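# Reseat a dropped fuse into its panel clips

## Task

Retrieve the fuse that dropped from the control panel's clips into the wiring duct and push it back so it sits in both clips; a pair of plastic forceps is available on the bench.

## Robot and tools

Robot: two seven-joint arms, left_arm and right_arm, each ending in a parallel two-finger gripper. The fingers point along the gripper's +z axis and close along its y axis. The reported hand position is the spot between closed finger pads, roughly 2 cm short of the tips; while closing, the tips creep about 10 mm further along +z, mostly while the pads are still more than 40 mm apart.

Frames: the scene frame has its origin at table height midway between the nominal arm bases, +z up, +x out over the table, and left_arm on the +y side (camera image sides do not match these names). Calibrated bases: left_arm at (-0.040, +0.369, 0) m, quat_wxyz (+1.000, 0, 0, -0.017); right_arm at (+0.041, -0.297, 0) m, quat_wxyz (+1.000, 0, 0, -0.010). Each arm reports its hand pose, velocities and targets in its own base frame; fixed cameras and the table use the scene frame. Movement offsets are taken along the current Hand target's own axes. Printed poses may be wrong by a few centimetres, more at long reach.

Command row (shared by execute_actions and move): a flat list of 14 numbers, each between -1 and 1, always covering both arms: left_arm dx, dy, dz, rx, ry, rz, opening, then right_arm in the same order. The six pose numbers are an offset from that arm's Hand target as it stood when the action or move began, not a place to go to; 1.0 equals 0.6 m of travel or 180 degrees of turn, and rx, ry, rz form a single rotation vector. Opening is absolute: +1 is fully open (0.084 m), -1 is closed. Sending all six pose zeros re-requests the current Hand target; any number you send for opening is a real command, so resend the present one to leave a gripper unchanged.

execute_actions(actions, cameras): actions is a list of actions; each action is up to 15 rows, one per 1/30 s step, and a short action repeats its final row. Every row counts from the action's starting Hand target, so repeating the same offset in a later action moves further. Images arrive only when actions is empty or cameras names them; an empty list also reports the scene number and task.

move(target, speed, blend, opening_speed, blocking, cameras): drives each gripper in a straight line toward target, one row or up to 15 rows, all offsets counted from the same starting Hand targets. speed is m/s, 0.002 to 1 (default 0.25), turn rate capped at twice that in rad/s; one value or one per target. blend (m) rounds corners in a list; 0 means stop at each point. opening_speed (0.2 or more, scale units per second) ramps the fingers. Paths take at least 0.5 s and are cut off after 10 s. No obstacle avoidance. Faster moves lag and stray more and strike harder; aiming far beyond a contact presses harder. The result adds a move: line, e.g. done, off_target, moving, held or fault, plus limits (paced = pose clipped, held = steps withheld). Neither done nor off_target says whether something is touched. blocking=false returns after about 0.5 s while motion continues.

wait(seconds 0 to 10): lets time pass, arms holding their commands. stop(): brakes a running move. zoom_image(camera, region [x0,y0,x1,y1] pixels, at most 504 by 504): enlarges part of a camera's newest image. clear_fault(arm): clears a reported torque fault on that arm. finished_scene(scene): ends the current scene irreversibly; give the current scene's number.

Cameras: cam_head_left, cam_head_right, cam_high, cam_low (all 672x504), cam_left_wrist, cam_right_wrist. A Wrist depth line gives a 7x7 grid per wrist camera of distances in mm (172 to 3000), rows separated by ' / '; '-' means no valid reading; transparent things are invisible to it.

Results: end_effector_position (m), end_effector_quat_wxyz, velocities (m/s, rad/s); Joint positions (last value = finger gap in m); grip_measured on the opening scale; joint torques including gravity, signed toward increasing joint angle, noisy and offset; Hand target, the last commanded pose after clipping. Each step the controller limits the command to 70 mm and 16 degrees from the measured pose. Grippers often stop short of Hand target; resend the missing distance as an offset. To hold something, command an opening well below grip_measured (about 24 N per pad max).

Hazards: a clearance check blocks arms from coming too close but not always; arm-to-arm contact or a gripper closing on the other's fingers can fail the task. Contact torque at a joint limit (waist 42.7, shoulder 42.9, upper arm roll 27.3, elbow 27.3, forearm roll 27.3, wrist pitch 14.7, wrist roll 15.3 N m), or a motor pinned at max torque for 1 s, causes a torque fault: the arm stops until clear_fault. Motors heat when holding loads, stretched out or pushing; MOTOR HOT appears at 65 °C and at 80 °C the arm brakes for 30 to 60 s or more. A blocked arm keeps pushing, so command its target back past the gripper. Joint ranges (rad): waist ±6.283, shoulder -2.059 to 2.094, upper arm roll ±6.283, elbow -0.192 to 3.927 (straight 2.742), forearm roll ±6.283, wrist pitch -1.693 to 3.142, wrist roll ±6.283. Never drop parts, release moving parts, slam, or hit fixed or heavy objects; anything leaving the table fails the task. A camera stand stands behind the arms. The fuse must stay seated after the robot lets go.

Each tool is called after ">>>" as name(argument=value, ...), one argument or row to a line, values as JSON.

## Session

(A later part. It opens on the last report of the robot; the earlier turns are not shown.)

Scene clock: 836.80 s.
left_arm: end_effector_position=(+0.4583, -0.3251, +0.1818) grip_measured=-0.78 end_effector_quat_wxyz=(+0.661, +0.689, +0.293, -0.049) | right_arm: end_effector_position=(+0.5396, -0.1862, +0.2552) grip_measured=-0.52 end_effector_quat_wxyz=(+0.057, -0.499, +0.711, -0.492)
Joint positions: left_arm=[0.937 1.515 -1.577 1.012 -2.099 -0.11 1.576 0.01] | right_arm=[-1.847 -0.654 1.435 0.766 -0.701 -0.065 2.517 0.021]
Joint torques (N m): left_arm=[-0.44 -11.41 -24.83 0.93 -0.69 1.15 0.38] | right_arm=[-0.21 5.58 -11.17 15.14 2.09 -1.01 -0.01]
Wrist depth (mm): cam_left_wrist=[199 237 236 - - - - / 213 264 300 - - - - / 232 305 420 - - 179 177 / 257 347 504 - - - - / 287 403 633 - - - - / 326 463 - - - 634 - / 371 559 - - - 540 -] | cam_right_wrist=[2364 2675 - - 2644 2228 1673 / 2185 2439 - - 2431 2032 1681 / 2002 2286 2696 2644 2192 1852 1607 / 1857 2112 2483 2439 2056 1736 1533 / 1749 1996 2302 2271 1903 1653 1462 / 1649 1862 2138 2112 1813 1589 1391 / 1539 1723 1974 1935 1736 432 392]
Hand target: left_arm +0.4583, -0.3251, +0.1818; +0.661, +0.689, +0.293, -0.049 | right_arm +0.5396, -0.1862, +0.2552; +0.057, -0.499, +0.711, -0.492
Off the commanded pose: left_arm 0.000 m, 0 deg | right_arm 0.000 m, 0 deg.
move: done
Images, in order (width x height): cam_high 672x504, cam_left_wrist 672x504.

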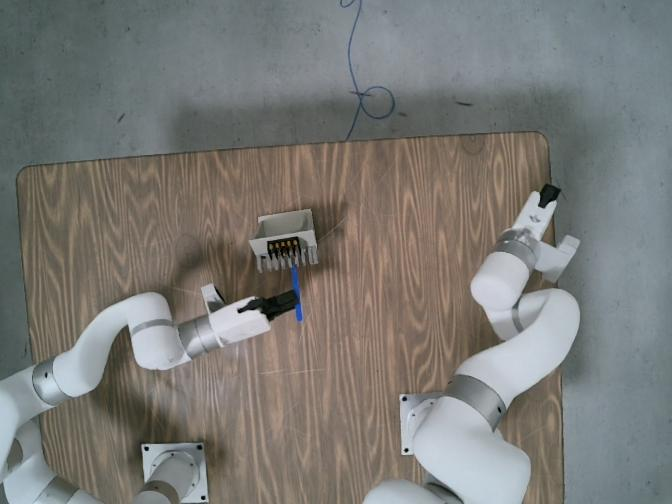

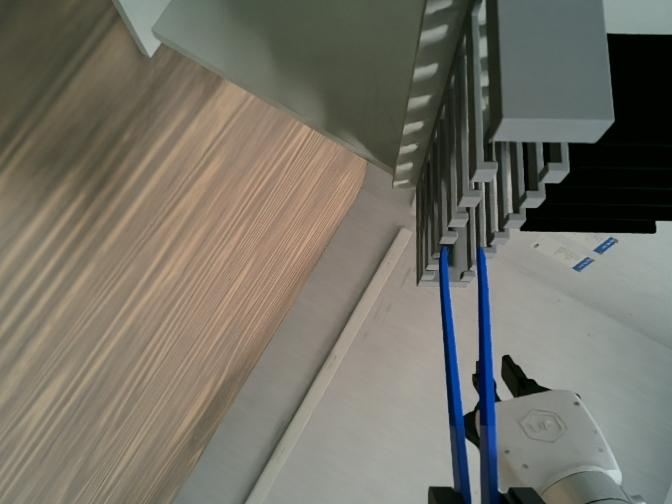

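>>> move(
  target=[
    [0,-0.0025,0,0,0,0,-0.76,0,0,0,0,0,0,-0.5],
    [0.0322,-0.0025,0.0086,0,0,0,-0.76,0,0,0,0,0,0,-0.5],
  ],
  speed=0.05,
  cameras=["cam_left_wrist", "cam_high"],
)

>>> zoom_image(
  camera="cam_high",
  region=[250, 220, 330, 300],
)

>>> zoom_image(
  camera="cam_left_wrist",
  region=[400, 100, 600, 330],
)

Scene clock: 867.43 s.
left_arm: end_effector_position=(+0.4752, -0.3235, +0.1711) grip_measured=-0.78 end_effector_quat_wxyz=(+0.661, +0.689, +0.293, -0.049) | right_arm: end_effector_position=(+0.5396, -0.1862, +0.2552) grip_measured=-0.52 end_effector_quat_wxyz=(+0.057, -0.499, +0.711, -0.492)
Joint positions: left_arm=[0.906 1.62 -1.598 1.082 -2.034 -0.192 1.592 0.01] | right_arm=[-1.847 -0.654 1.435 0.766 -0.701 -0.065 2.517 0.021]
Joint torques (N m): left_arm=[-0.68 -11.73 -25.44 -0.22 -1.02 1.19 0.29] | right_arm=[-0.25 5.62 -11.21 15 2.12 -0.95 0.1]
Wrist depth (mm): cam_left_wrist=[185 219 234 - - - - / 198 237 228 - - - - / 215 272 - - - - - / 232 301 - - - - - / 266 373 553 - - - - / 291 429 - - - - - / 344 519 - - - 554 -] | cam_right_wrist=[2356 2685 - - 2634 2213 1669 / 2172 2439 - - 2414 2020 1694 / 1985 2264 2727 2664 2213 1852 1638 / 1852 2132 2519 2431 2044 1749 1529 / 1749 2002 2309 2257 1914 1669 1462 / 1649 1857 2112 2106 1795 1574 1400 / 1536 1728 1968 1924 1723 432 392]
Hand target: left_arm +0.4752, -0.3235, +0.1711; +0.661, +0.689, +0.293, -0.049 | right_arm +0.5396, -0.1862, +0.2552; +0.057, -0.499, +0.711, -0.492
Off the commanded pose: left_arm 0.000 m, 0 deg | right_arm 0.000 m, 0 deg.
move: done
Images, in order (width x height): cam_high 672x504, cam_left_wrist 672x504.

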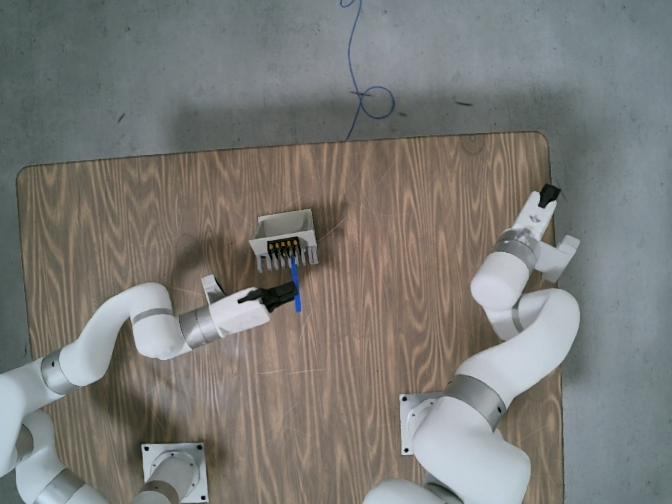

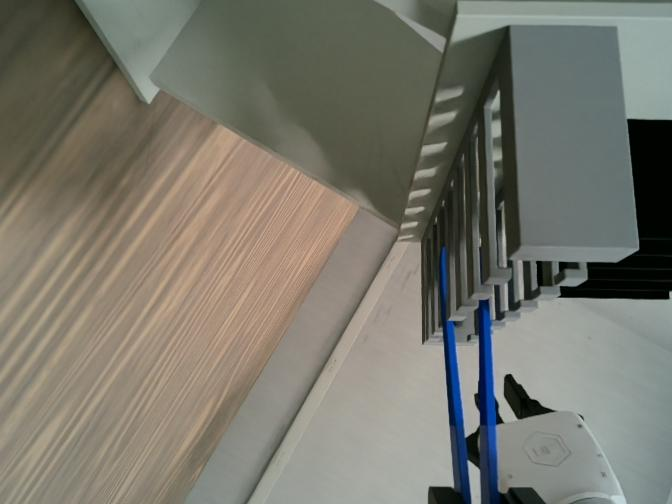

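Scaled by 6.300 from the camera's 672x504 image, which has a finer 960x720 frame.

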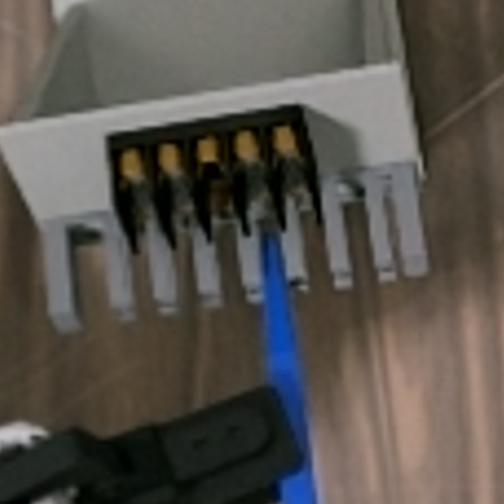

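Scaled by 2.191 from the camera's 672x504 image, which has a finer 960x720 frame.

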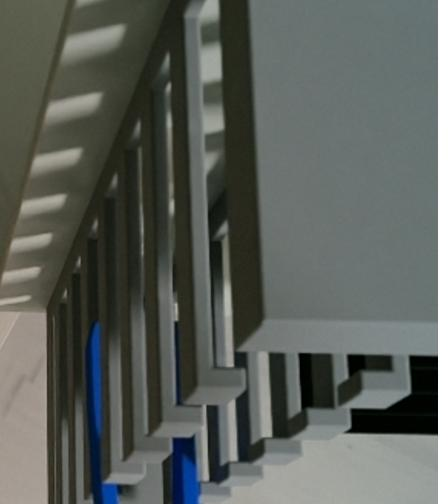

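>>> move(
  target=[0.0209,0,0.0056,0,0,0,-0.76,0,0,0,0,0,0,-0.5],
  speed=0.03,
  cameras=["cam_left_wrist", "cam_high"],
)

>>> zoom_image(
  camera="cam_high",
  region=[250, 220, 330, 300],
)

>>> zoom_image(
  camera="cam_left_wrist",
  region=[400, 130, 600, 360],
)

Scene clock: 877.80 s.
left_arm: end_effector_position=(+0.4866, -0.3224, +0.1650) grip_measured=-0.78 end_effector_quat_wxyz=(+0.661, +0.689, +0.293, -0.049) | right_arm: end_effector_position=(+0.5396, -0.1862, +0.2552) grip_measured=-0.52 end_effector_quat_wxyz=(+0.057, -0.499, +0.711, -0.492)
Joint positions: left_arm=[0.882 1.695 -1.624 1.136 -2.002 -0.256 1.617 0.01] | right_arm=[-1.847 -0.654 1.435 0.766 -0.701 -0.065 2.517 0.021]
Joint torques (N m): left_arm=[-0.72 -12.58 -25.13 -1.09 -0.88 1.43 0.19] | right_arm=[0.08 5.74 -11.19 15.11 2.04 -1.04 0.03]
Wrist depth (mm): cam_left_wrist=[180 200 - - - - - / 189 227 225 - - - - / 205 260 223 - - - - / 222 288 - - - - - / 247 330 - - - - - / 278 411 696 - - - - / 321 496 - - - 566 -] | cam_right_wrist=[2333 2685 - - 2644 2213 1665 / 2151 2465 2960 2986 2448 2044 1690 / 2020 2279 2706 2664 2178 1862 1615 / 1867 2119 2483 2439 2044 1772 1543 / 1758 1996 2325 2271 1914 1661 1471 / 1649 1872 2138 2099 1809 1578 1391 / 1553 1741 1979 1935 1736 432 392]
Hand target: left_arm +0.4866, -0.3224, +0.1650; +0.661, +0.689, +0.293, -0.049 | right_arm +0.5396, -0.1862, +0.2552; +0.057, -0.499, +0.711, -0.492
Off the commanded pose: left_arm 0.000 m, 0 deg | right_arm 0.000 m, 0 deg.
move: done
Images, in order (width x height): cam_high 672x504, cam_left_wrist 672x504.

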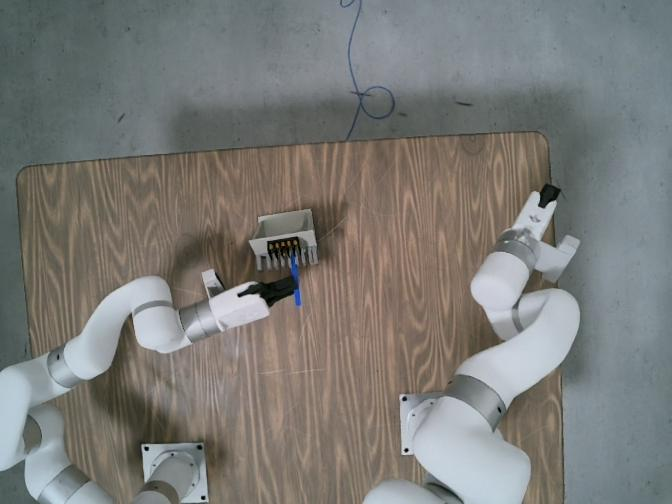

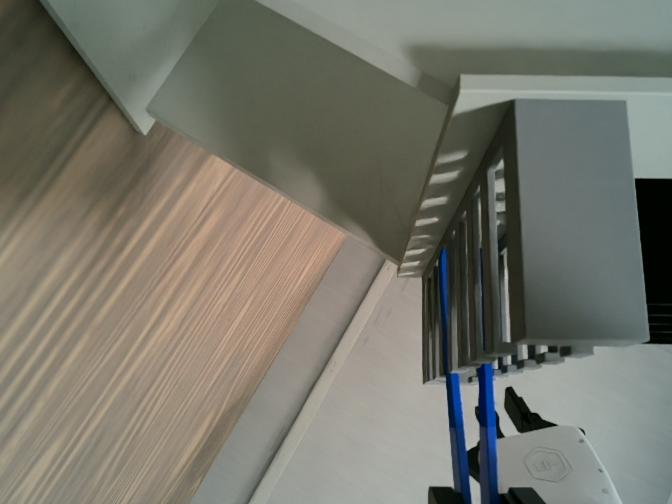

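Scaled by 6.300 from the camera's 672x504 image, which has a finer 960x720 frame.

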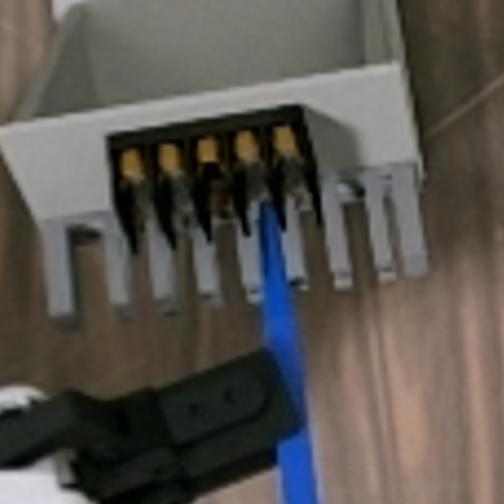

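Scaled by 2.191 from the camera's 672x504 image, which has a finer 960x720 frame.

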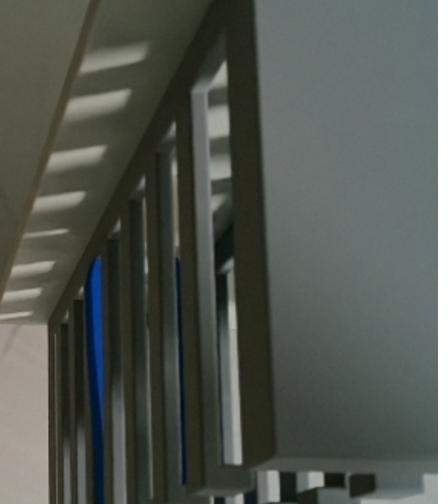

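>>> zoom_image(
  camera="cam_left_wrist",
  region=[425, 215, 505, 315],
)

>>> zoom_image(
  camera="cam_high",
  region=[280, 235, 315, 270],
)

Scaled by 5.040 from the camera's 672x504 image, which has a finer 960x720 frame.

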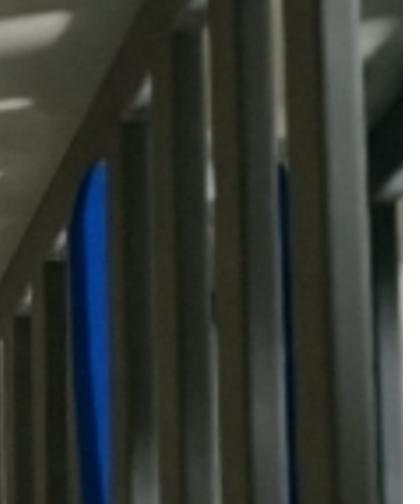

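Scaled by 14.400 from the camera's 672x504 image, which has a finer 960x720 frame.

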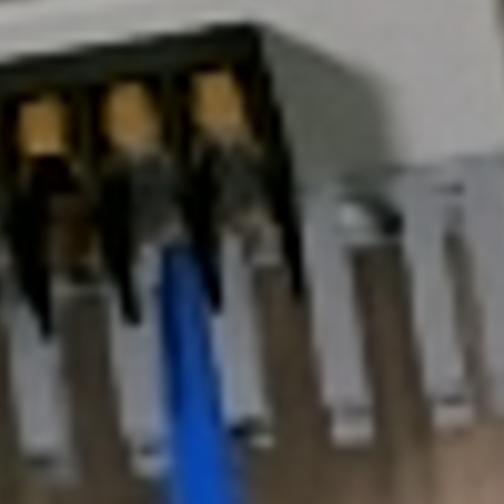

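>>> move(
  target=[0.0016,0,0.0004,0,0,0,-0.84,0,0,0,0,0,0,-0.5],
  speed=0.03,
  opening_speed=0.3,
  cameras=["cam_left_wrist"],
)

>>> zoom_image(
  camera="cam_left_wrist",
  region=[400, 200, 550, 504],
)

Scene clock: 897.00 s.
left_arm: end_effector_position=(+0.4875, -0.3223, +0.1645) grip_measured=-0.86 end_effector_quat_wxyz=(+0.661, +0.689, +0.293, -0.049) | right_arm: end_effector_position=(+0.5396, -0.1862, +0.2552) grip_measured=-0.52 end_effector_quat_wxyz=(+0.057, -0.499, +0.711, -0.492)
Joint positions: left_arm=[0.88 1.701 -1.627 1.14 -1.999 -0.261 1.62 0.006] | right_arm=[-1.847 -0.654 1.435 0.766 -0.701 -0.065 2.517 0.021]
Joint torques (N m): left_arm=[1.58 -13 -24.1 0.89 -0.26 1.29 0.3] | right_arm=[-0.12 5.7 -10.97 15.09 2.12 -0.98 -0.05]
Wrist depth (mm): cam_left_wrist=[180 204 - - - - - / 189 227 226 - - - - / 205 259 223 - - - - / 222 287 - - - - - / 246 329 - - - - - / 277 410 - - - - - / 320 496 - - - 568 -] | cam_right_wrist=[2348 2706 - - 2654 2228 1669 / 2158 2431 2973 - 2457 2026 1681 / 2002 2286 2706 2696 2206 1847 1619 / 1862 2145 2501 2465 2032 1749 1539 / 1749 2014 2309 2264 1919 1653 1449 / 1638 1862 2132 2112 1799 1578 1397 / 1539 1728 1979 1930 1728 433 392]
Hand target: left_arm +0.4875, -0.3223, +0.1645; +0.661, +0.689, +0.293, -0.049 | right_arm +0.5396, -0.1862, +0.2552; +0.057, -0.499, +0.711, -0.492
Off the commanded pose: left_arm 0.000 m, 0 deg | right_arm 0.000 m, 0 deg.
move: done
Images, in order (width x height): cam_left_wrist 672x504.

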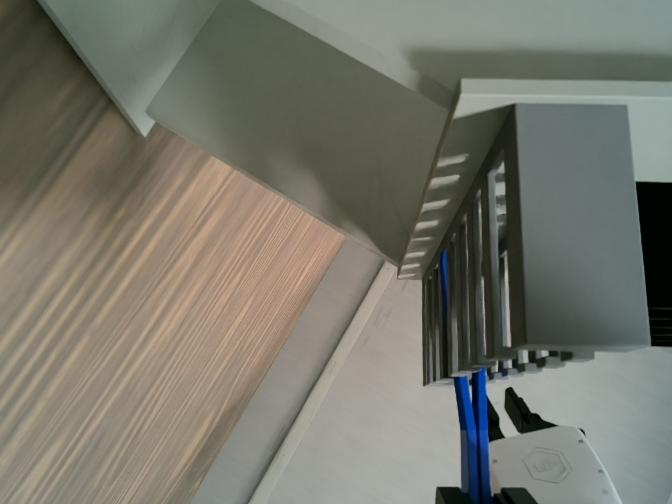

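Scaled by 1.658 from the camera's 672x504 image, which has a finer 960x720 frame.

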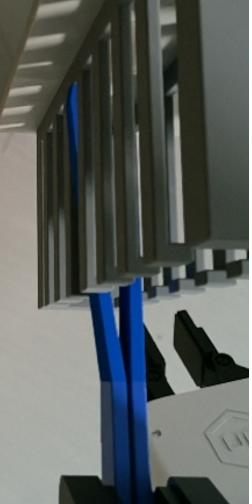

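>>> move(
  target=[
    [0,0,0,0,0,0,-0.87,0,0,0,0,0,0,-0.5],
    [0,0.0055,0,0,0,0,-0.87,0,0,0,0,0,0,-0.5],
  ],
  speed=0.02,
  cameras=["cam_left_wrist","cam_high"],
)

>>> zoom_image(
  camera="cam_left_wrist",
  region=[400, 200, 550, 400],
)

>>> zoom_image(
  camera="cam_high",
  region=[270, 230, 320, 280],
)

Scene clock: 916.93 s.
left_arm: end_effector_position=(+0.4890, -0.3221, +0.1674) grip_measured=-0.87 end_effector_quat_wxyz=(+0.661, +0.689, +0.293, -0.049) | right_arm: end_effector_position=(+0.5396, -0.1862, +0.2552) grip_measured=-0.52 end_effector_quat_wxyz=(+0.057, -0.499, +0.711, -0.492)
Joint positions: left_arm=[0.877 1.7 -1.634 1.146 -2.001 -0.268 1.618 0.006] | right_arm=[-1.847 -0.654 1.435 0.766 -0.701 -0.065 2.517 0.021]
Joint torques (N m): left_arm=[-0.69 -13.44 -25.11 -1.34 -1.35 1.48 0] | right_arm=[0.28 5.77 -10.99 15.09 2.07 -1.02 -0.02]
Wrist depth (mm): cam_left_wrist=[180 202 - - - - - / 192 226 - - - - - / 209 259 - - - - - / 226 290 - - - - - / 252 332 - - - - - / 283 419 782 - - - - / 327 506 - - - 555 -] | cam_right_wrist=[2333 2696 - - 2634 2228 1661 / 2151 2431 2999 - 2439 2026 1677 / 1996 2264 2717 2654 2185 1847 1622 / 1862 2125 2510 2474 2038 1754 1536 / 1749 2002 2302 2257 1908 1649 1462 / 1642 1872 2145 2106 1795 1564 1391 / 1543 1745 1985 1935 1723 432 393]
Hand target: left_arm +0.4890, -0.3222, +0.1674; +0.661, +0.689, +0.293, -0.049 | right_arm +0.5396, -0.1862, +0.2552; +0.057, -0.499, +0.711, -0.492
Off the commanded pose: left_arm 0.000 m, 0 deg | right_arm 0.000 m, 0 deg.
move: done
Images, in order (width x height): cam_high 672x504, cam_left_wrist 672x504.

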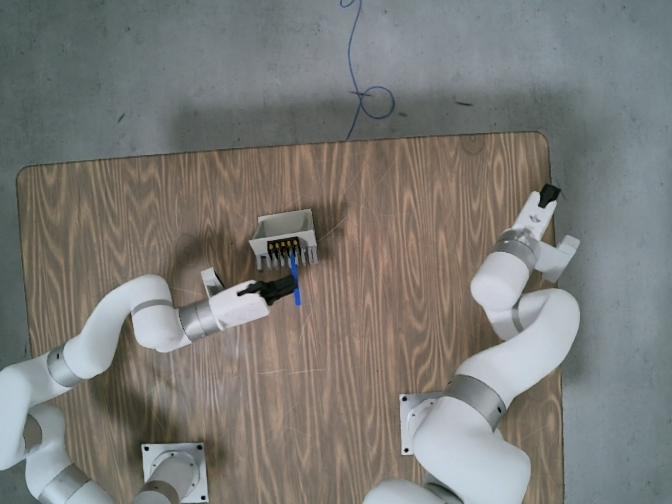

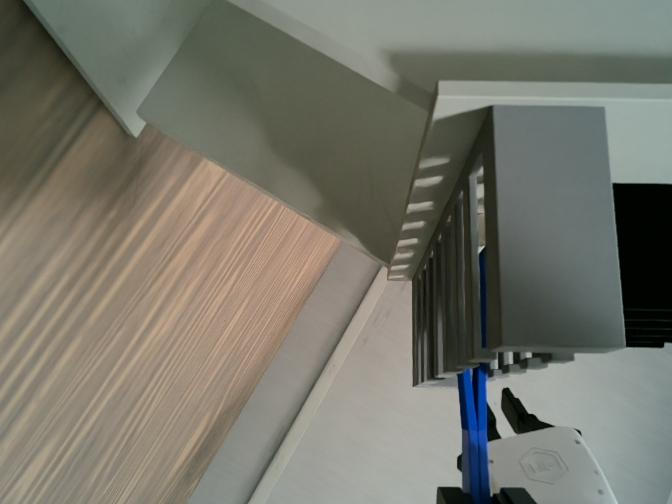

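Scaled by 2.520 from the camera's 672x504 image, which has a finer 960x720 frame.

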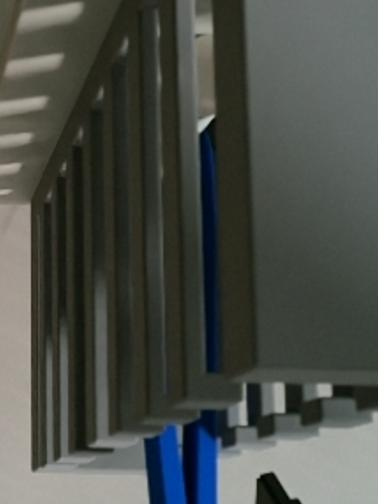

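Scaled by 10.080 from the camera's 672x504 image, which has a finer 960x720 frame.

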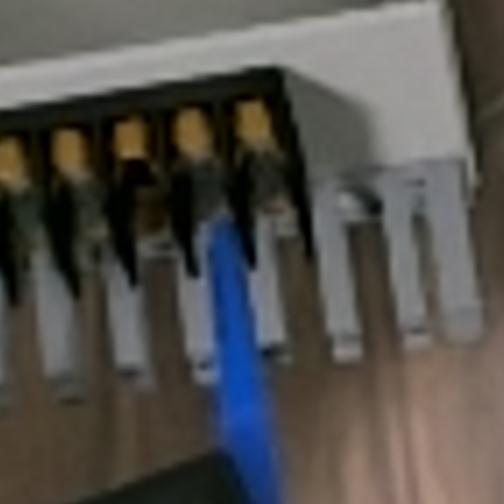

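>>> zoom_image(
  camera="cam_left_wrist",
  region=[450, 190, 510, 290],
)

Scaled by 5.040 from the camera's 672x504 image, which has a finer 960x720 frame.

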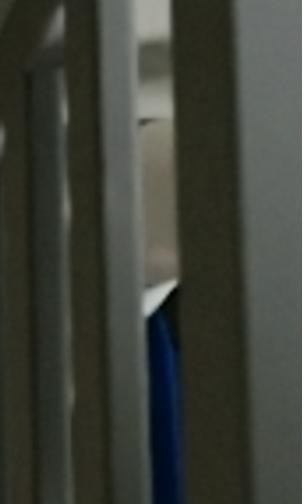

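>>> move(
  target=[-0.0386,0,-0.0104,0,0,0,-0.87,0,0,0,0,0,0,-0.5],
  speed=0.03,
  cameras=["cam_left_wrist","cam_high"],
)

>>> zoom_image(
  camera="cam_left_wrist",
  region=[400, 150, 550, 350],
)

>>> zoom_image(
  camera="cam_high",
  region=[270, 230, 320, 280],
)

Scene clock: 929.43 s.
left_arm: end_effector_position=(+0.4680, -0.3241, +0.1787) grip_measured=-0.87 end_effector_quat_wxyz=(+0.661, +0.689, +0.293, -0.049) | right_arm: end_effector_position=(+0.5396, -0.1862, +0.2552) grip_measured=-0.52 end_effector_quat_wxyz=(+0.057, -0.499, +0.711, -0.492)
Joint positions: left_arm=[0.92 1.565 -1.592 1.049 -2.061 -0.154 1.574 0.006] | right_arm=[-1.847 -0.654 1.435 0.766 -0.701 -0.065 2.517 0.021]
Joint torques (N m): left_arm=[0.26 -12.41 -24.73 -0.02 -1.3 1.53 -0.04] | right_arm=[0 5.61 -11.2 15.07 1.93 -1.19 -0.06]
Wrist depth (mm): cam_left_wrist=[195 232 236 - - - - / 209 257 - - - - - / 227 287 - - - - - / 246 339 471 - - - 2899 / 280 394 616 - - - - / 316 454 - - - - - / 363 546 - - - 546 -] | cam_right_wrist=[2317 2717 - - 2664 2213 1653 / 2158 2439 - - 2431 2038 1681 / 2014 2279 2675 2654 2206 1847 1626 / 1857 2151 2492 2439 2044 1754 1536 / 1754 2002 2309 2235 1924 1661 1462 / 1653 1857 2145 2119 1804 1574 1388 / 1550 1749 1962 1940 1736 433 392]
Hand target: left_arm +0.4680, -0.3241, +0.1787; +0.661, +0.689, +0.293, -0.049 | right_arm +0.5396, -0.1862, +0.2552; +0.057, -0.499, +0.711, -0.492
Off the commanded pose: left_arm 0.000 m, 0 deg | right_arm 0.000 m, 0 deg.
move: done
Images, in order (width x height): cam_high 672x504, cam_left_wrist 672x504.

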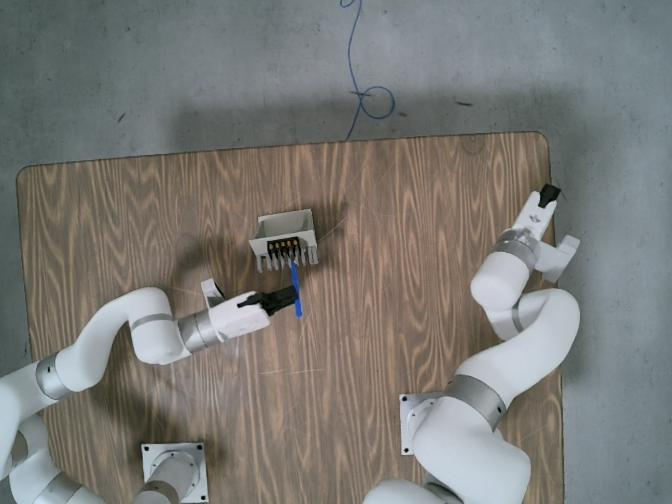

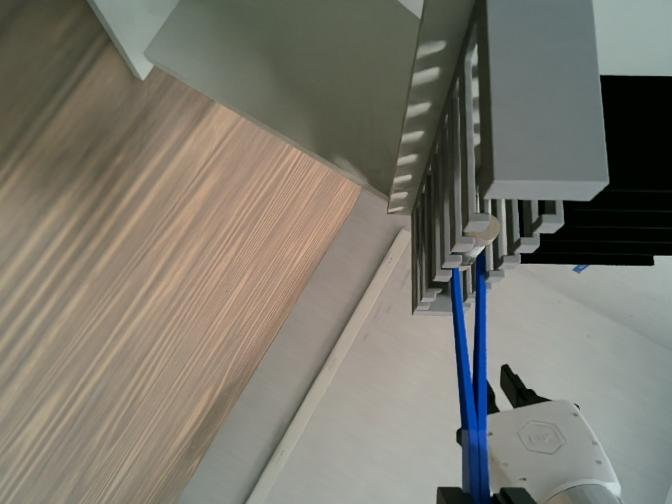

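Scaled by 2.520 from the camera's 672x504 image, which has a finer 960x720 frame.

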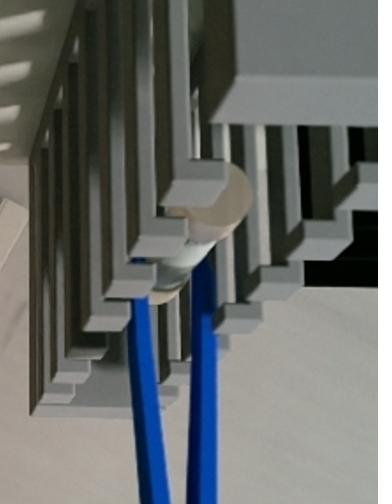

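Scaled by 10.080 from the camera's 672x504 image, which has a finer 960x720 frame.

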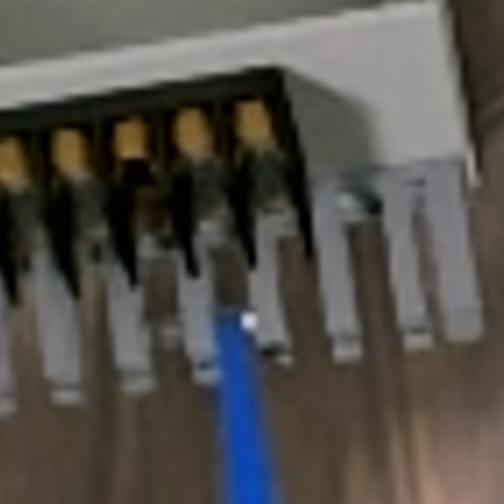

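>>> move(
  target=[-0.0644,0,-0.0173,0,0,0,-0.87,0,0,0,0,0,0,-0.5],
  speed=0.06,
  cameras=["cam_left_wrist","cam_high"],
)

>>> zoom_image(
  camera="cam_left_wrist",
  region=[400, 150, 550, 350],
)

>>> zoom_image(
  camera="cam_high",
  region=[270, 230, 320, 320],
)

Scene clock: 940.17 s.
left_arm: end_effector_position=(+0.4328, -0.3275, +0.1975) grip_measured=-0.87 end_effector_quat_wxyz=(+0.661, +0.689, +0.293, -0.049) | right_arm: end_effector_position=(+0.5396, -0.1862, +0.2552) grip_measured=-0.52 end_effector_quat_wxyz=(+0.057, -0.499, +0.711, -0.492)
Joint positions: left_arm=[0.981 1.384 -1.574 0.915 -2.192 -0.013 1.566 0.006] | right_arm=[-1.847 -0.654 1.435 0.766 -0.701 -0.065 2.517 0.021]
Joint torques (N m): left_arm=[0.23 -11.26 -23.33 2.34 -1.46 1.56 0.36] | right_arm=[0.36 5.74 -11.23 15.13 1.97 -1.07 0.02]
Wrist depth (mm): cam_left_wrist=[220 269 313 238 - - - / 236 300 399 - - 186 198 / 258 339 470 - - - 2685 / 284 387 559 - - - - / 326 445 710 - - - - / 361 511 - - - 576 - / 411 627 - - - 533 -] | cam_right_wrist=[2356 2654 - - 2634 2213 1661 / 2151 2439 - 2999 2414 2026 1690 / 1996 2294 2717 2654 2213 1857 1619 / 1867 2119 2492 2439 2056 1763 1536 / 1758 1991 2302 2257 1903 1661 1462 / 1649 1872 2138 2106 1799 1571 1388 / 1543 1741 1979 1930 1736 432 392]
Hand target: left_arm +0.4328, -0.3275, +0.1975; +0.661, +0.689, +0.293, -0.049 | right_arm +0.5396, -0.1862, +0.2552; +0.057, -0.499, +0.711, -0.492
Off the commanded pose: left_arm 0.000 m, 0 deg | right_arm 0.000 m, 0 deg.
move: done
Images, in order (width x height): cam_high 672x504, cam_left_wrist 672x504.

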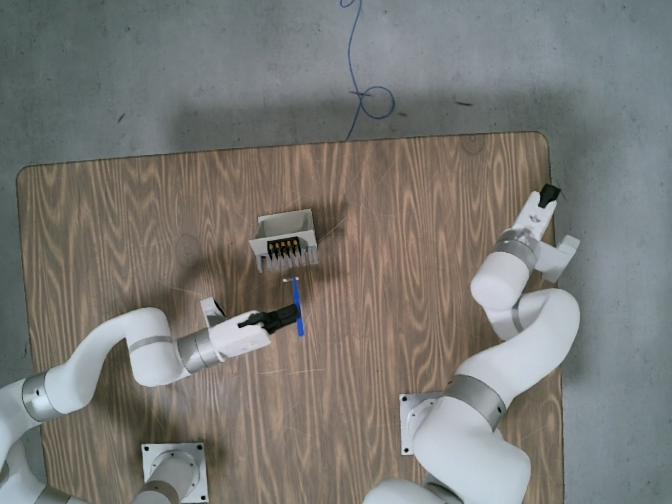

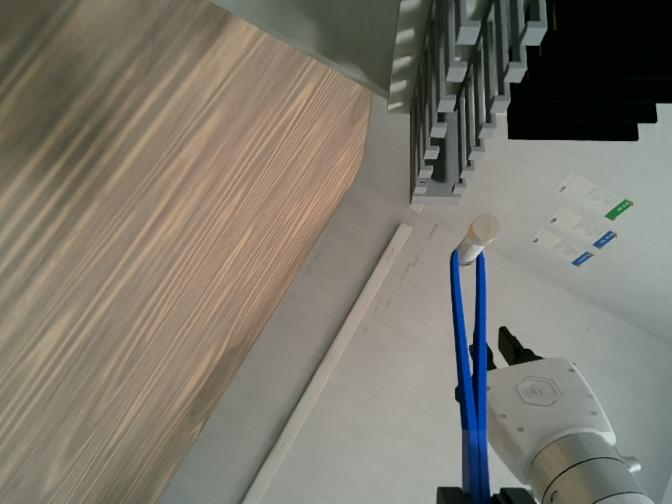

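Scaled by 2.520 from the camera's 672x504 image, which has a finer 960x720 frame.

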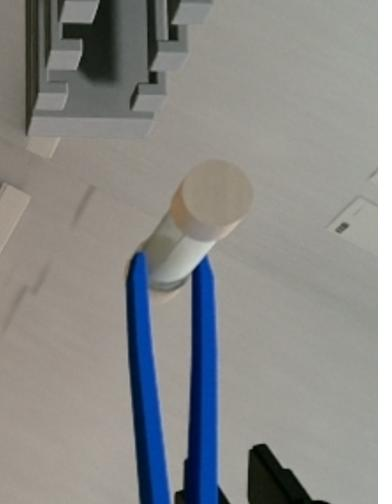

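Scaled by 5.600 from the camera's 672x504 image, which has a finer 960x720 frame.

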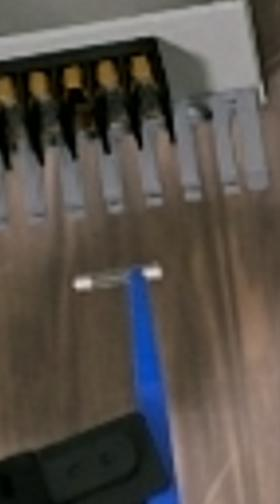

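>>> move(
  target=[0.0115,0.0762,0.0203,0.483,0,0.1294,-0.87,0,0,0,0,0,0,-0.5],
  speed=0.18,
  cameras=["cam_left_wrist","cam_high","cam_low"],
)

>>> zoom_image(
  camera="cam_left_wrist",
  region=[250, 0, 600, 300],
)

Scene clock: 1014.10 s.
left_arm: end_effector_position=(+0.4629, -0.3340, +0.2329) grip_measured=-0.87 end_effector_quat_wxyz=(+0.103, +0.993, +0.059, +0.008) | right_arm: end_effector_position=(+0.5396, -0.1862, +0.2552) grip_measured=-0.52 end_effector_quat_wxyz=(+0.057, -0.499, +0.711, -0.492)
Joint positions: left_arm=[-0.368 1.182 -1.45 2.677 -1.97 -1.69 2.148 0.006] | right_arm=[-1.847 -0.654 1.435 0.766 -0.701 -0.065 2.517 0.021]
Joint torques (N m): left_arm=[-0.51 -24.03 -6.94 2.07 -0.72 -1.09 0.29] | right_arm=[-0.23 5.84 -11.16 15.21 1.87 -0.99 -0.06]
Wrist depth (mm): cam_left_wrist=[331 340 180 179 182 378 394 / 331 - 194 177 183 190 393 / 332 337 216 217 203 235 396 / 333 341 346 218 233 238 394 / 332 341 348 356 370 382 394 / 331 341 347 359 368 382 393 / 331 340 348 359 366 380 392] | cam_right_wrist=[2309 2654 - - 2675 2235 1669 / 2178 2422 - - 2439 2056 1694 / 1991 2271 2685 2664 2192 1852 1626 / 1857 2132 2501 2474 2050 1754 1550 / 1749 1991 2302 2249 1924 1661 1465 / 1642 1852 2119 2099 1809 1582 1397 / 1550 1732 1974 1914 1719 432 392]
Hand target: left_arm +0.4638, -0.3345, +0.2332; +0.016, +0.994, +0.049, -0.101 | right_arm +0.5396, -0.1862, +0.2552; +0.057, -0.499, +0.711, -0.492
Off the commanded pose: left_arm 0.001 m, 18 deg; orientation clipped | right_arm 0.000 m, 0 deg.
joint sent to its limit (left arm) — joint 6 (wrist pitch), lower limit. The joint targets are off in orientation, not in position.
move: off_target (left_arm); limits=paced
Images, in order (width x height): cam_high 672x504, cam_low 672x504, cam_left_wrist 672x504.

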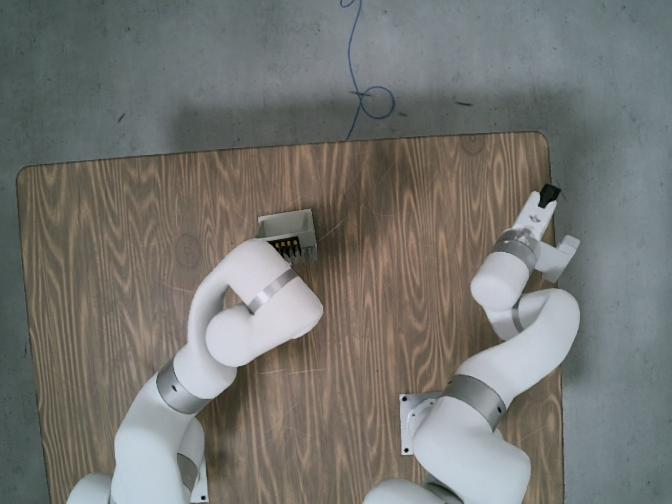

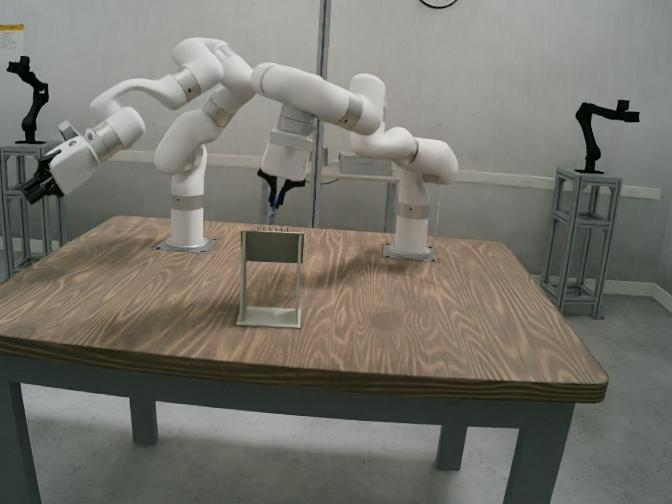

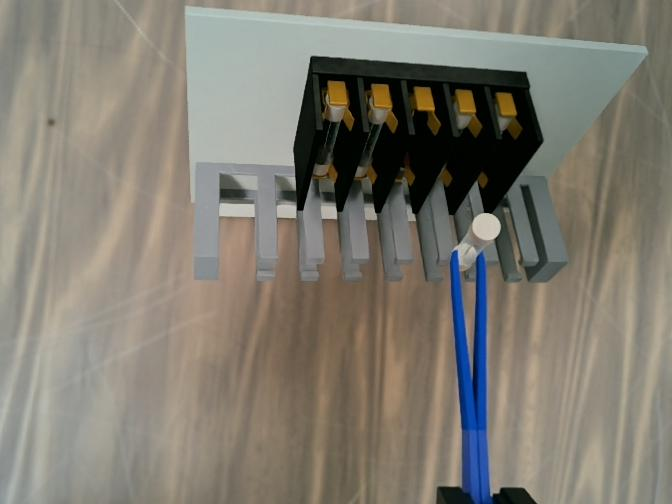

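Scaled by 1.440 from the camera's 672x504 image, which has a finer 960x720 frame.

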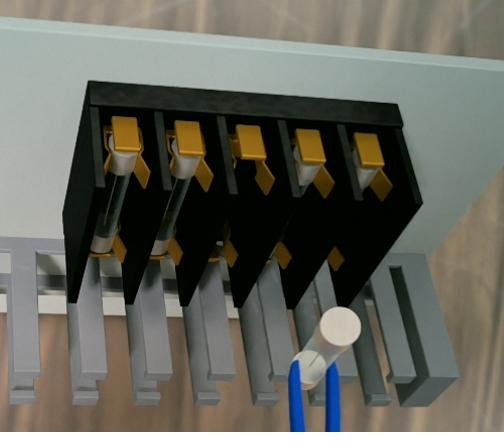

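>>> move(
  target=[
    [-0.0888,-0.0369,-0.1188,0,0,0,-0.87,0,0,0,0,0,0,-0.5],
    [-0.11,-0.05,-0.22,-0.41,0,0,-0.87,0,0,0,0,0,0,-0.5],
    [-0.139,-0.0568,-0.3423,-0.822,0,0,-0.87,0,0,0,0,0,0,-0.5],
  ],
  speed=0.3,
  blend=[0.02,0.03,0],
  cameras=["cam_left_wrist","cam_high","cam_low"],
)

Scene clock: 1116.83 s.
left_arm: end_effector_position=(+0.4198, -0.2998, +0.4504) grip_measured=-0.87 end_effector_quat_wxyz=(+0.959, +0.259, +0.110, +0.019) | right_arm: end_effector_position=(+0.5396, -0.1862, +0.2552) grip_measured=-0.52 end_effector_quat_wxyz=(+0.057, -0.499, +0.711, -0.492)
Joint positions: left_arm=[0.522 2.093 -1.668 1.071 -4.528 -0.719 4.776 0.006] | right_arm=[-1.847 -0.654 1.435 0.766 -0.701 -0.065 2.517 0.021]
Joint torques (N m): left_arm=[0.51 -1.52 -19.91 -6.14 -0.01 0.36 0.23] | right_arm=[-0.16 5.66 -11.2 15.04 1.96 -1.07 -0.03]
Wrist depth (mm): cam_left_wrist=[2816 2457 2206 2044 1833 1645 1550 / 2685 2397 2132 1985 1790 1622 1523 / 2585 2286 2106 1914 1732 1596 1477 / 2483 2242 2002 1833 1681 1553 1446 / 2381 2106 1974 1772 1638 1519 1402 / 2340 2056 1893 1736 1589 1480 1388 / 2220 1979 1804 1690 1546 1449 1348] | cam_right_wrist=[2364 2685 - - 2634 2242 1661 / 2158 2431 2999 - 2422 2032 1686 / 1991 2309 2685 2696 2206 1852 1626 / 1857 2119 2492 2448 2038 1763 1539 / 1736 1985 2302 2271 1919 1657 1462 / 1649 1838 2125 2132 1790 1578 1402 / 1546 1732 1985 1908 1741 433 392]
Hand target: left_arm +0.4198, -0.2998, +0.4504; +0.959, +0.259, +0.110, +0.019 | right_arm +0.5396, -0.1862, +0.2552; +0.057, -0.499, +0.711, -0.492
Off the commanded pose: left_arm 0.000 m, 0 deg | right_arm 0.000 m, 0 deg.
joint sent to its limit (left arm) — joint 2 (shoulder), upper limit. The joint targets still meet the commanded pose.
move: done; limits=paced
Images, in order (width x height): cam_high 672x504, cam_low 672x504, cam_left_wrist 672x504.

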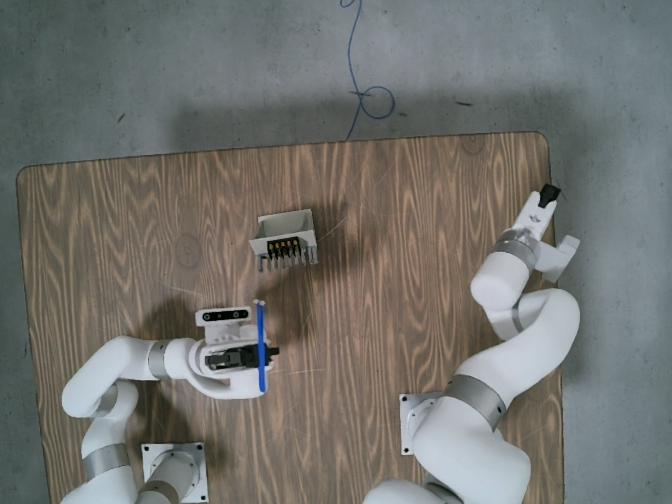

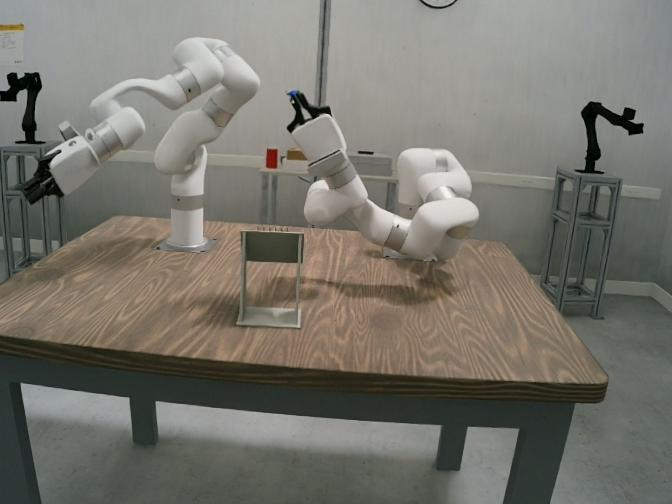

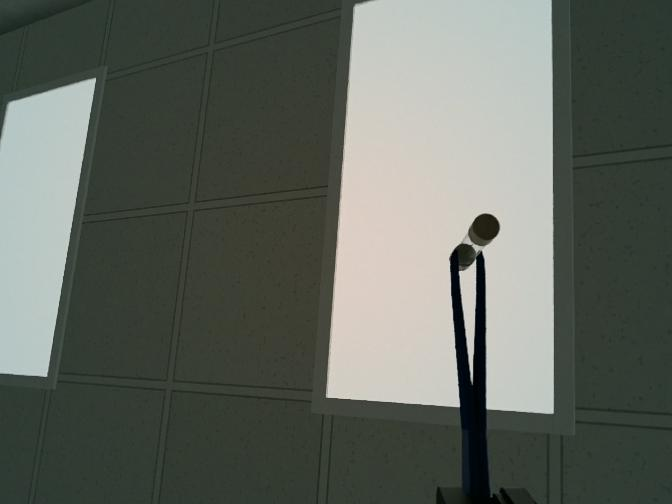

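>>> move(
  target=[
    [-0.0094,-0.1472,0.017,0.1017,-0.0065,0,-0.87,0,0,0,0,0,0,-0.5],
    [-0.0186,-0.2921,-0.013,0.2033,-0.013,0,-0.87,0,0,0,0,0,0,-0.5],
    [-0.0268,-0.4205,-0.0873,0.305,-0.0194,0,-0.87,0,0,0,0,0,0,-0.5],
    [-0.0331,-0.5188,-0.1985,0.4066,-0.0259,0,-0.87,0,0,0,0,0,0,-0.5],
    [-0.0368,-0.5773,-0.3348,0.5083,-0.0324,0,-0.87,0,0,0,0,0,0,-0.5],
  ],
  speed=0.25,
  blend=0.005,
  cameras=["cam_high","cam_left_wrist"],
)

Scene clock: 1201.07 s.
left_arm: end_effector_position=(+0.3468, -0.5028, +0.1124) grip_measured=-0.87 end_effector_quat_wxyz=(+0.488, +0.868, +0.047, -0.077) | right_arm: end_effector_position=(+0.5396, -0.1862, +0.2552) grip_measured=-0.52 end_effector_quat_wxyz=(+0.057, -0.499, +0.711, -0.492)
Joint positions: left_arm=[0.465 1.554 -1.332 1.091 -4.834 0.325 4.75 0.006] | right_arm=[-1.847 -0.654 1.435 0.766 -0.701 -0.065 2.517 0.021]
Joint torques (N m): left_arm=[-0.59 -13.51 -26.25 -0.36 0.02 -1.92 0.33] | right_arm=[-0.09 5.78 -11.07 15.05 1.96 -1.18 -0.05]
Wrist depth (mm): cam_left_wrist=[- 177 200 241 303 411 - / - 182 206 251 319 440 - / - 181 212 258 332 472 - / - 184 219 257 334 510 - / - 188 225 268 367 558 - / - 194 233 277 369 596 - / 178 199 240 287 386 - -] | cam_right_wrist=[2340 2675 - - 2634 2228 1669 / 2172 2422 2986 2986 2439 2026 1681 / 1996 2264 2717 2664 2192 1862 1622 / 1867 2125 2483 2431 2050 1745 1533 / 1749 1985 2309 2257 1908 1653 1458 / 1649 1872 2138 2099 1799 1571 1391 / 1533 1741 1962 1935 1728 432 392]
Hand target: left_arm +0.3468, -0.5028, +0.1123; +0.488, +0.868, +0.047, -0.077 | right_arm +0.5396, -0.1862, +0.2552; +0.057, -0.499, +0.711, -0.492
Off the commanded pose: left_arm 0.000 m, 0 deg | right_arm 0.000 m, 0 deg.
move: done
Images, in order (width x height): cam_high 672x504, cam_left_wrist 672x504.

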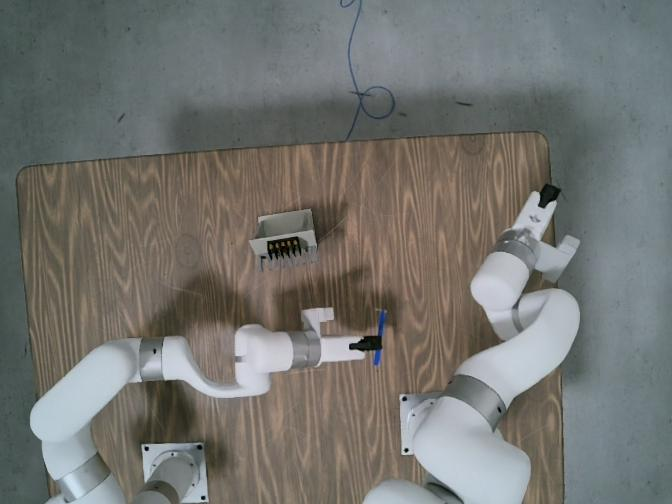

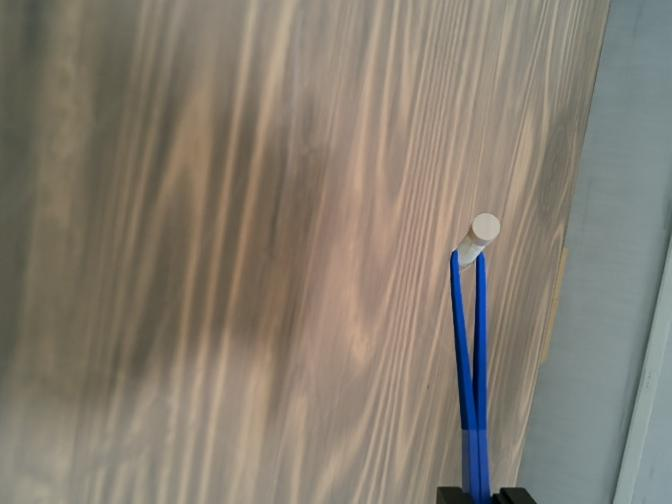

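>>> move(
  target=[
    [0.0777,0.0805,-0.3762,0.3199,0.0007,-0.0327,-0.87,0,0,0,0,0,0,-0.5],
  ],
  speed=0.22,
  cameras=["cam_high","cam_left_wrist"],
)

Scene clock: 1216.97 s.
left_arm: end_effector_position=(+0.4202, -0.3346, +0.2599) grip_measured=-0.87 end_effector_quat_wxyz=(+0.006, +0.992, +0.047, -0.113) | right_arm: end_effector_position=(+0.5396, -0.1862, +0.2552) grip_measured=-0.52 end_effector_quat_wxyz=(+0.057, -0.499, +0.711, -0.492)
Joint positions: left_arm=[0.288 0.969 -1.57 1.75 -5.524 1.744 5.026 0.006] | right_arm=[-1.847 -0.654 1.435 0.766 -0.701 -0.065 2.517 0.021]
Joint torques (N m): left_arm=[-0.54 -17.42 -19.82 7.39 -0.36 -1.08 0.23] | right_arm=[-0.09 5.51 -11.24 15.13 2.03 -1.1 -0.02]
Wrist depth (mm): cam_left_wrist=[355 356 222 314 216 214 222 / 362 363 362 362 361 360 358 / 372 371 371 370 370 369 369 / 380 379 379 379 378 376 377 / 392 391 390 391 389 388 388 / 400 400 399 398 399 396 396 / 411 410 406 406 406 406 407] | cam_right_wrist=[2333 2664 - - 2634 2213 1661 / 2165 2405 - 2986 2422 2032 1677 / 1985 2294 2717 2644 2185 1872 1604 / 1872 2112 2510 2457 2038 1754 1539 / 1763 1991 2286 2257 1903 1657 1474 / 1642 1857 2138 2099 1795 1571 1394 / 1550 1723 1968 1924 1741 433 392]
Hand target: left_arm +0.4202, -0.3346, +0.2599; +0.006, +0.992, +0.047, -0.113 | right_arm +0.5396, -0.1862, +0.2552; +0.057, -0.499, +0.711, -0.492
Off the commanded pose: left_arm 0.000 m, 0 deg | right_arm 0.000 m, 0 deg.
move: done
Images, in order (width x height): cam_high 672x504, cam_left_wrist 672x504.

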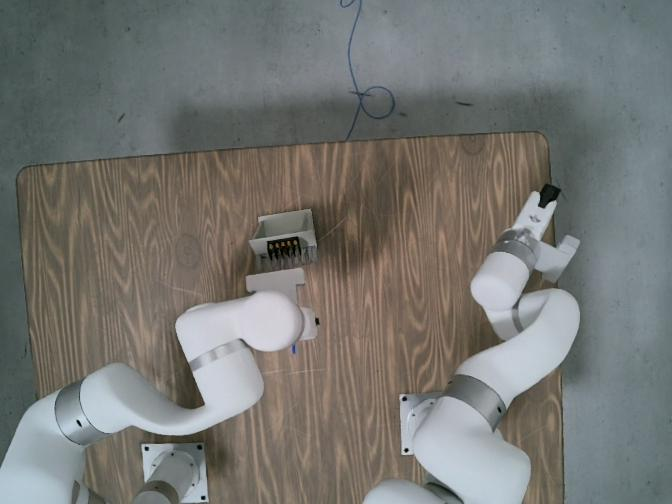

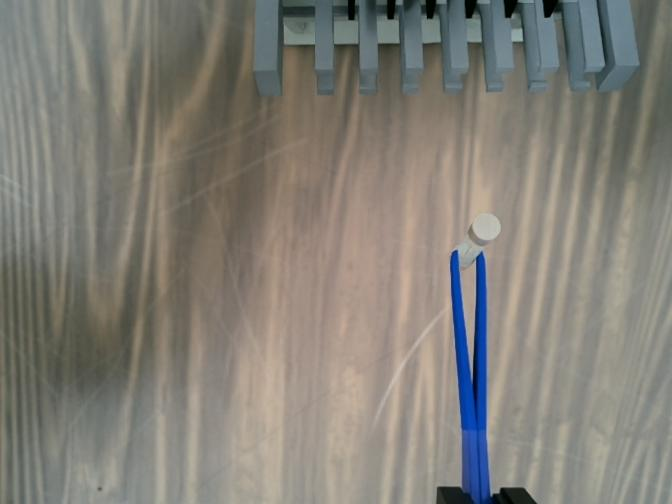

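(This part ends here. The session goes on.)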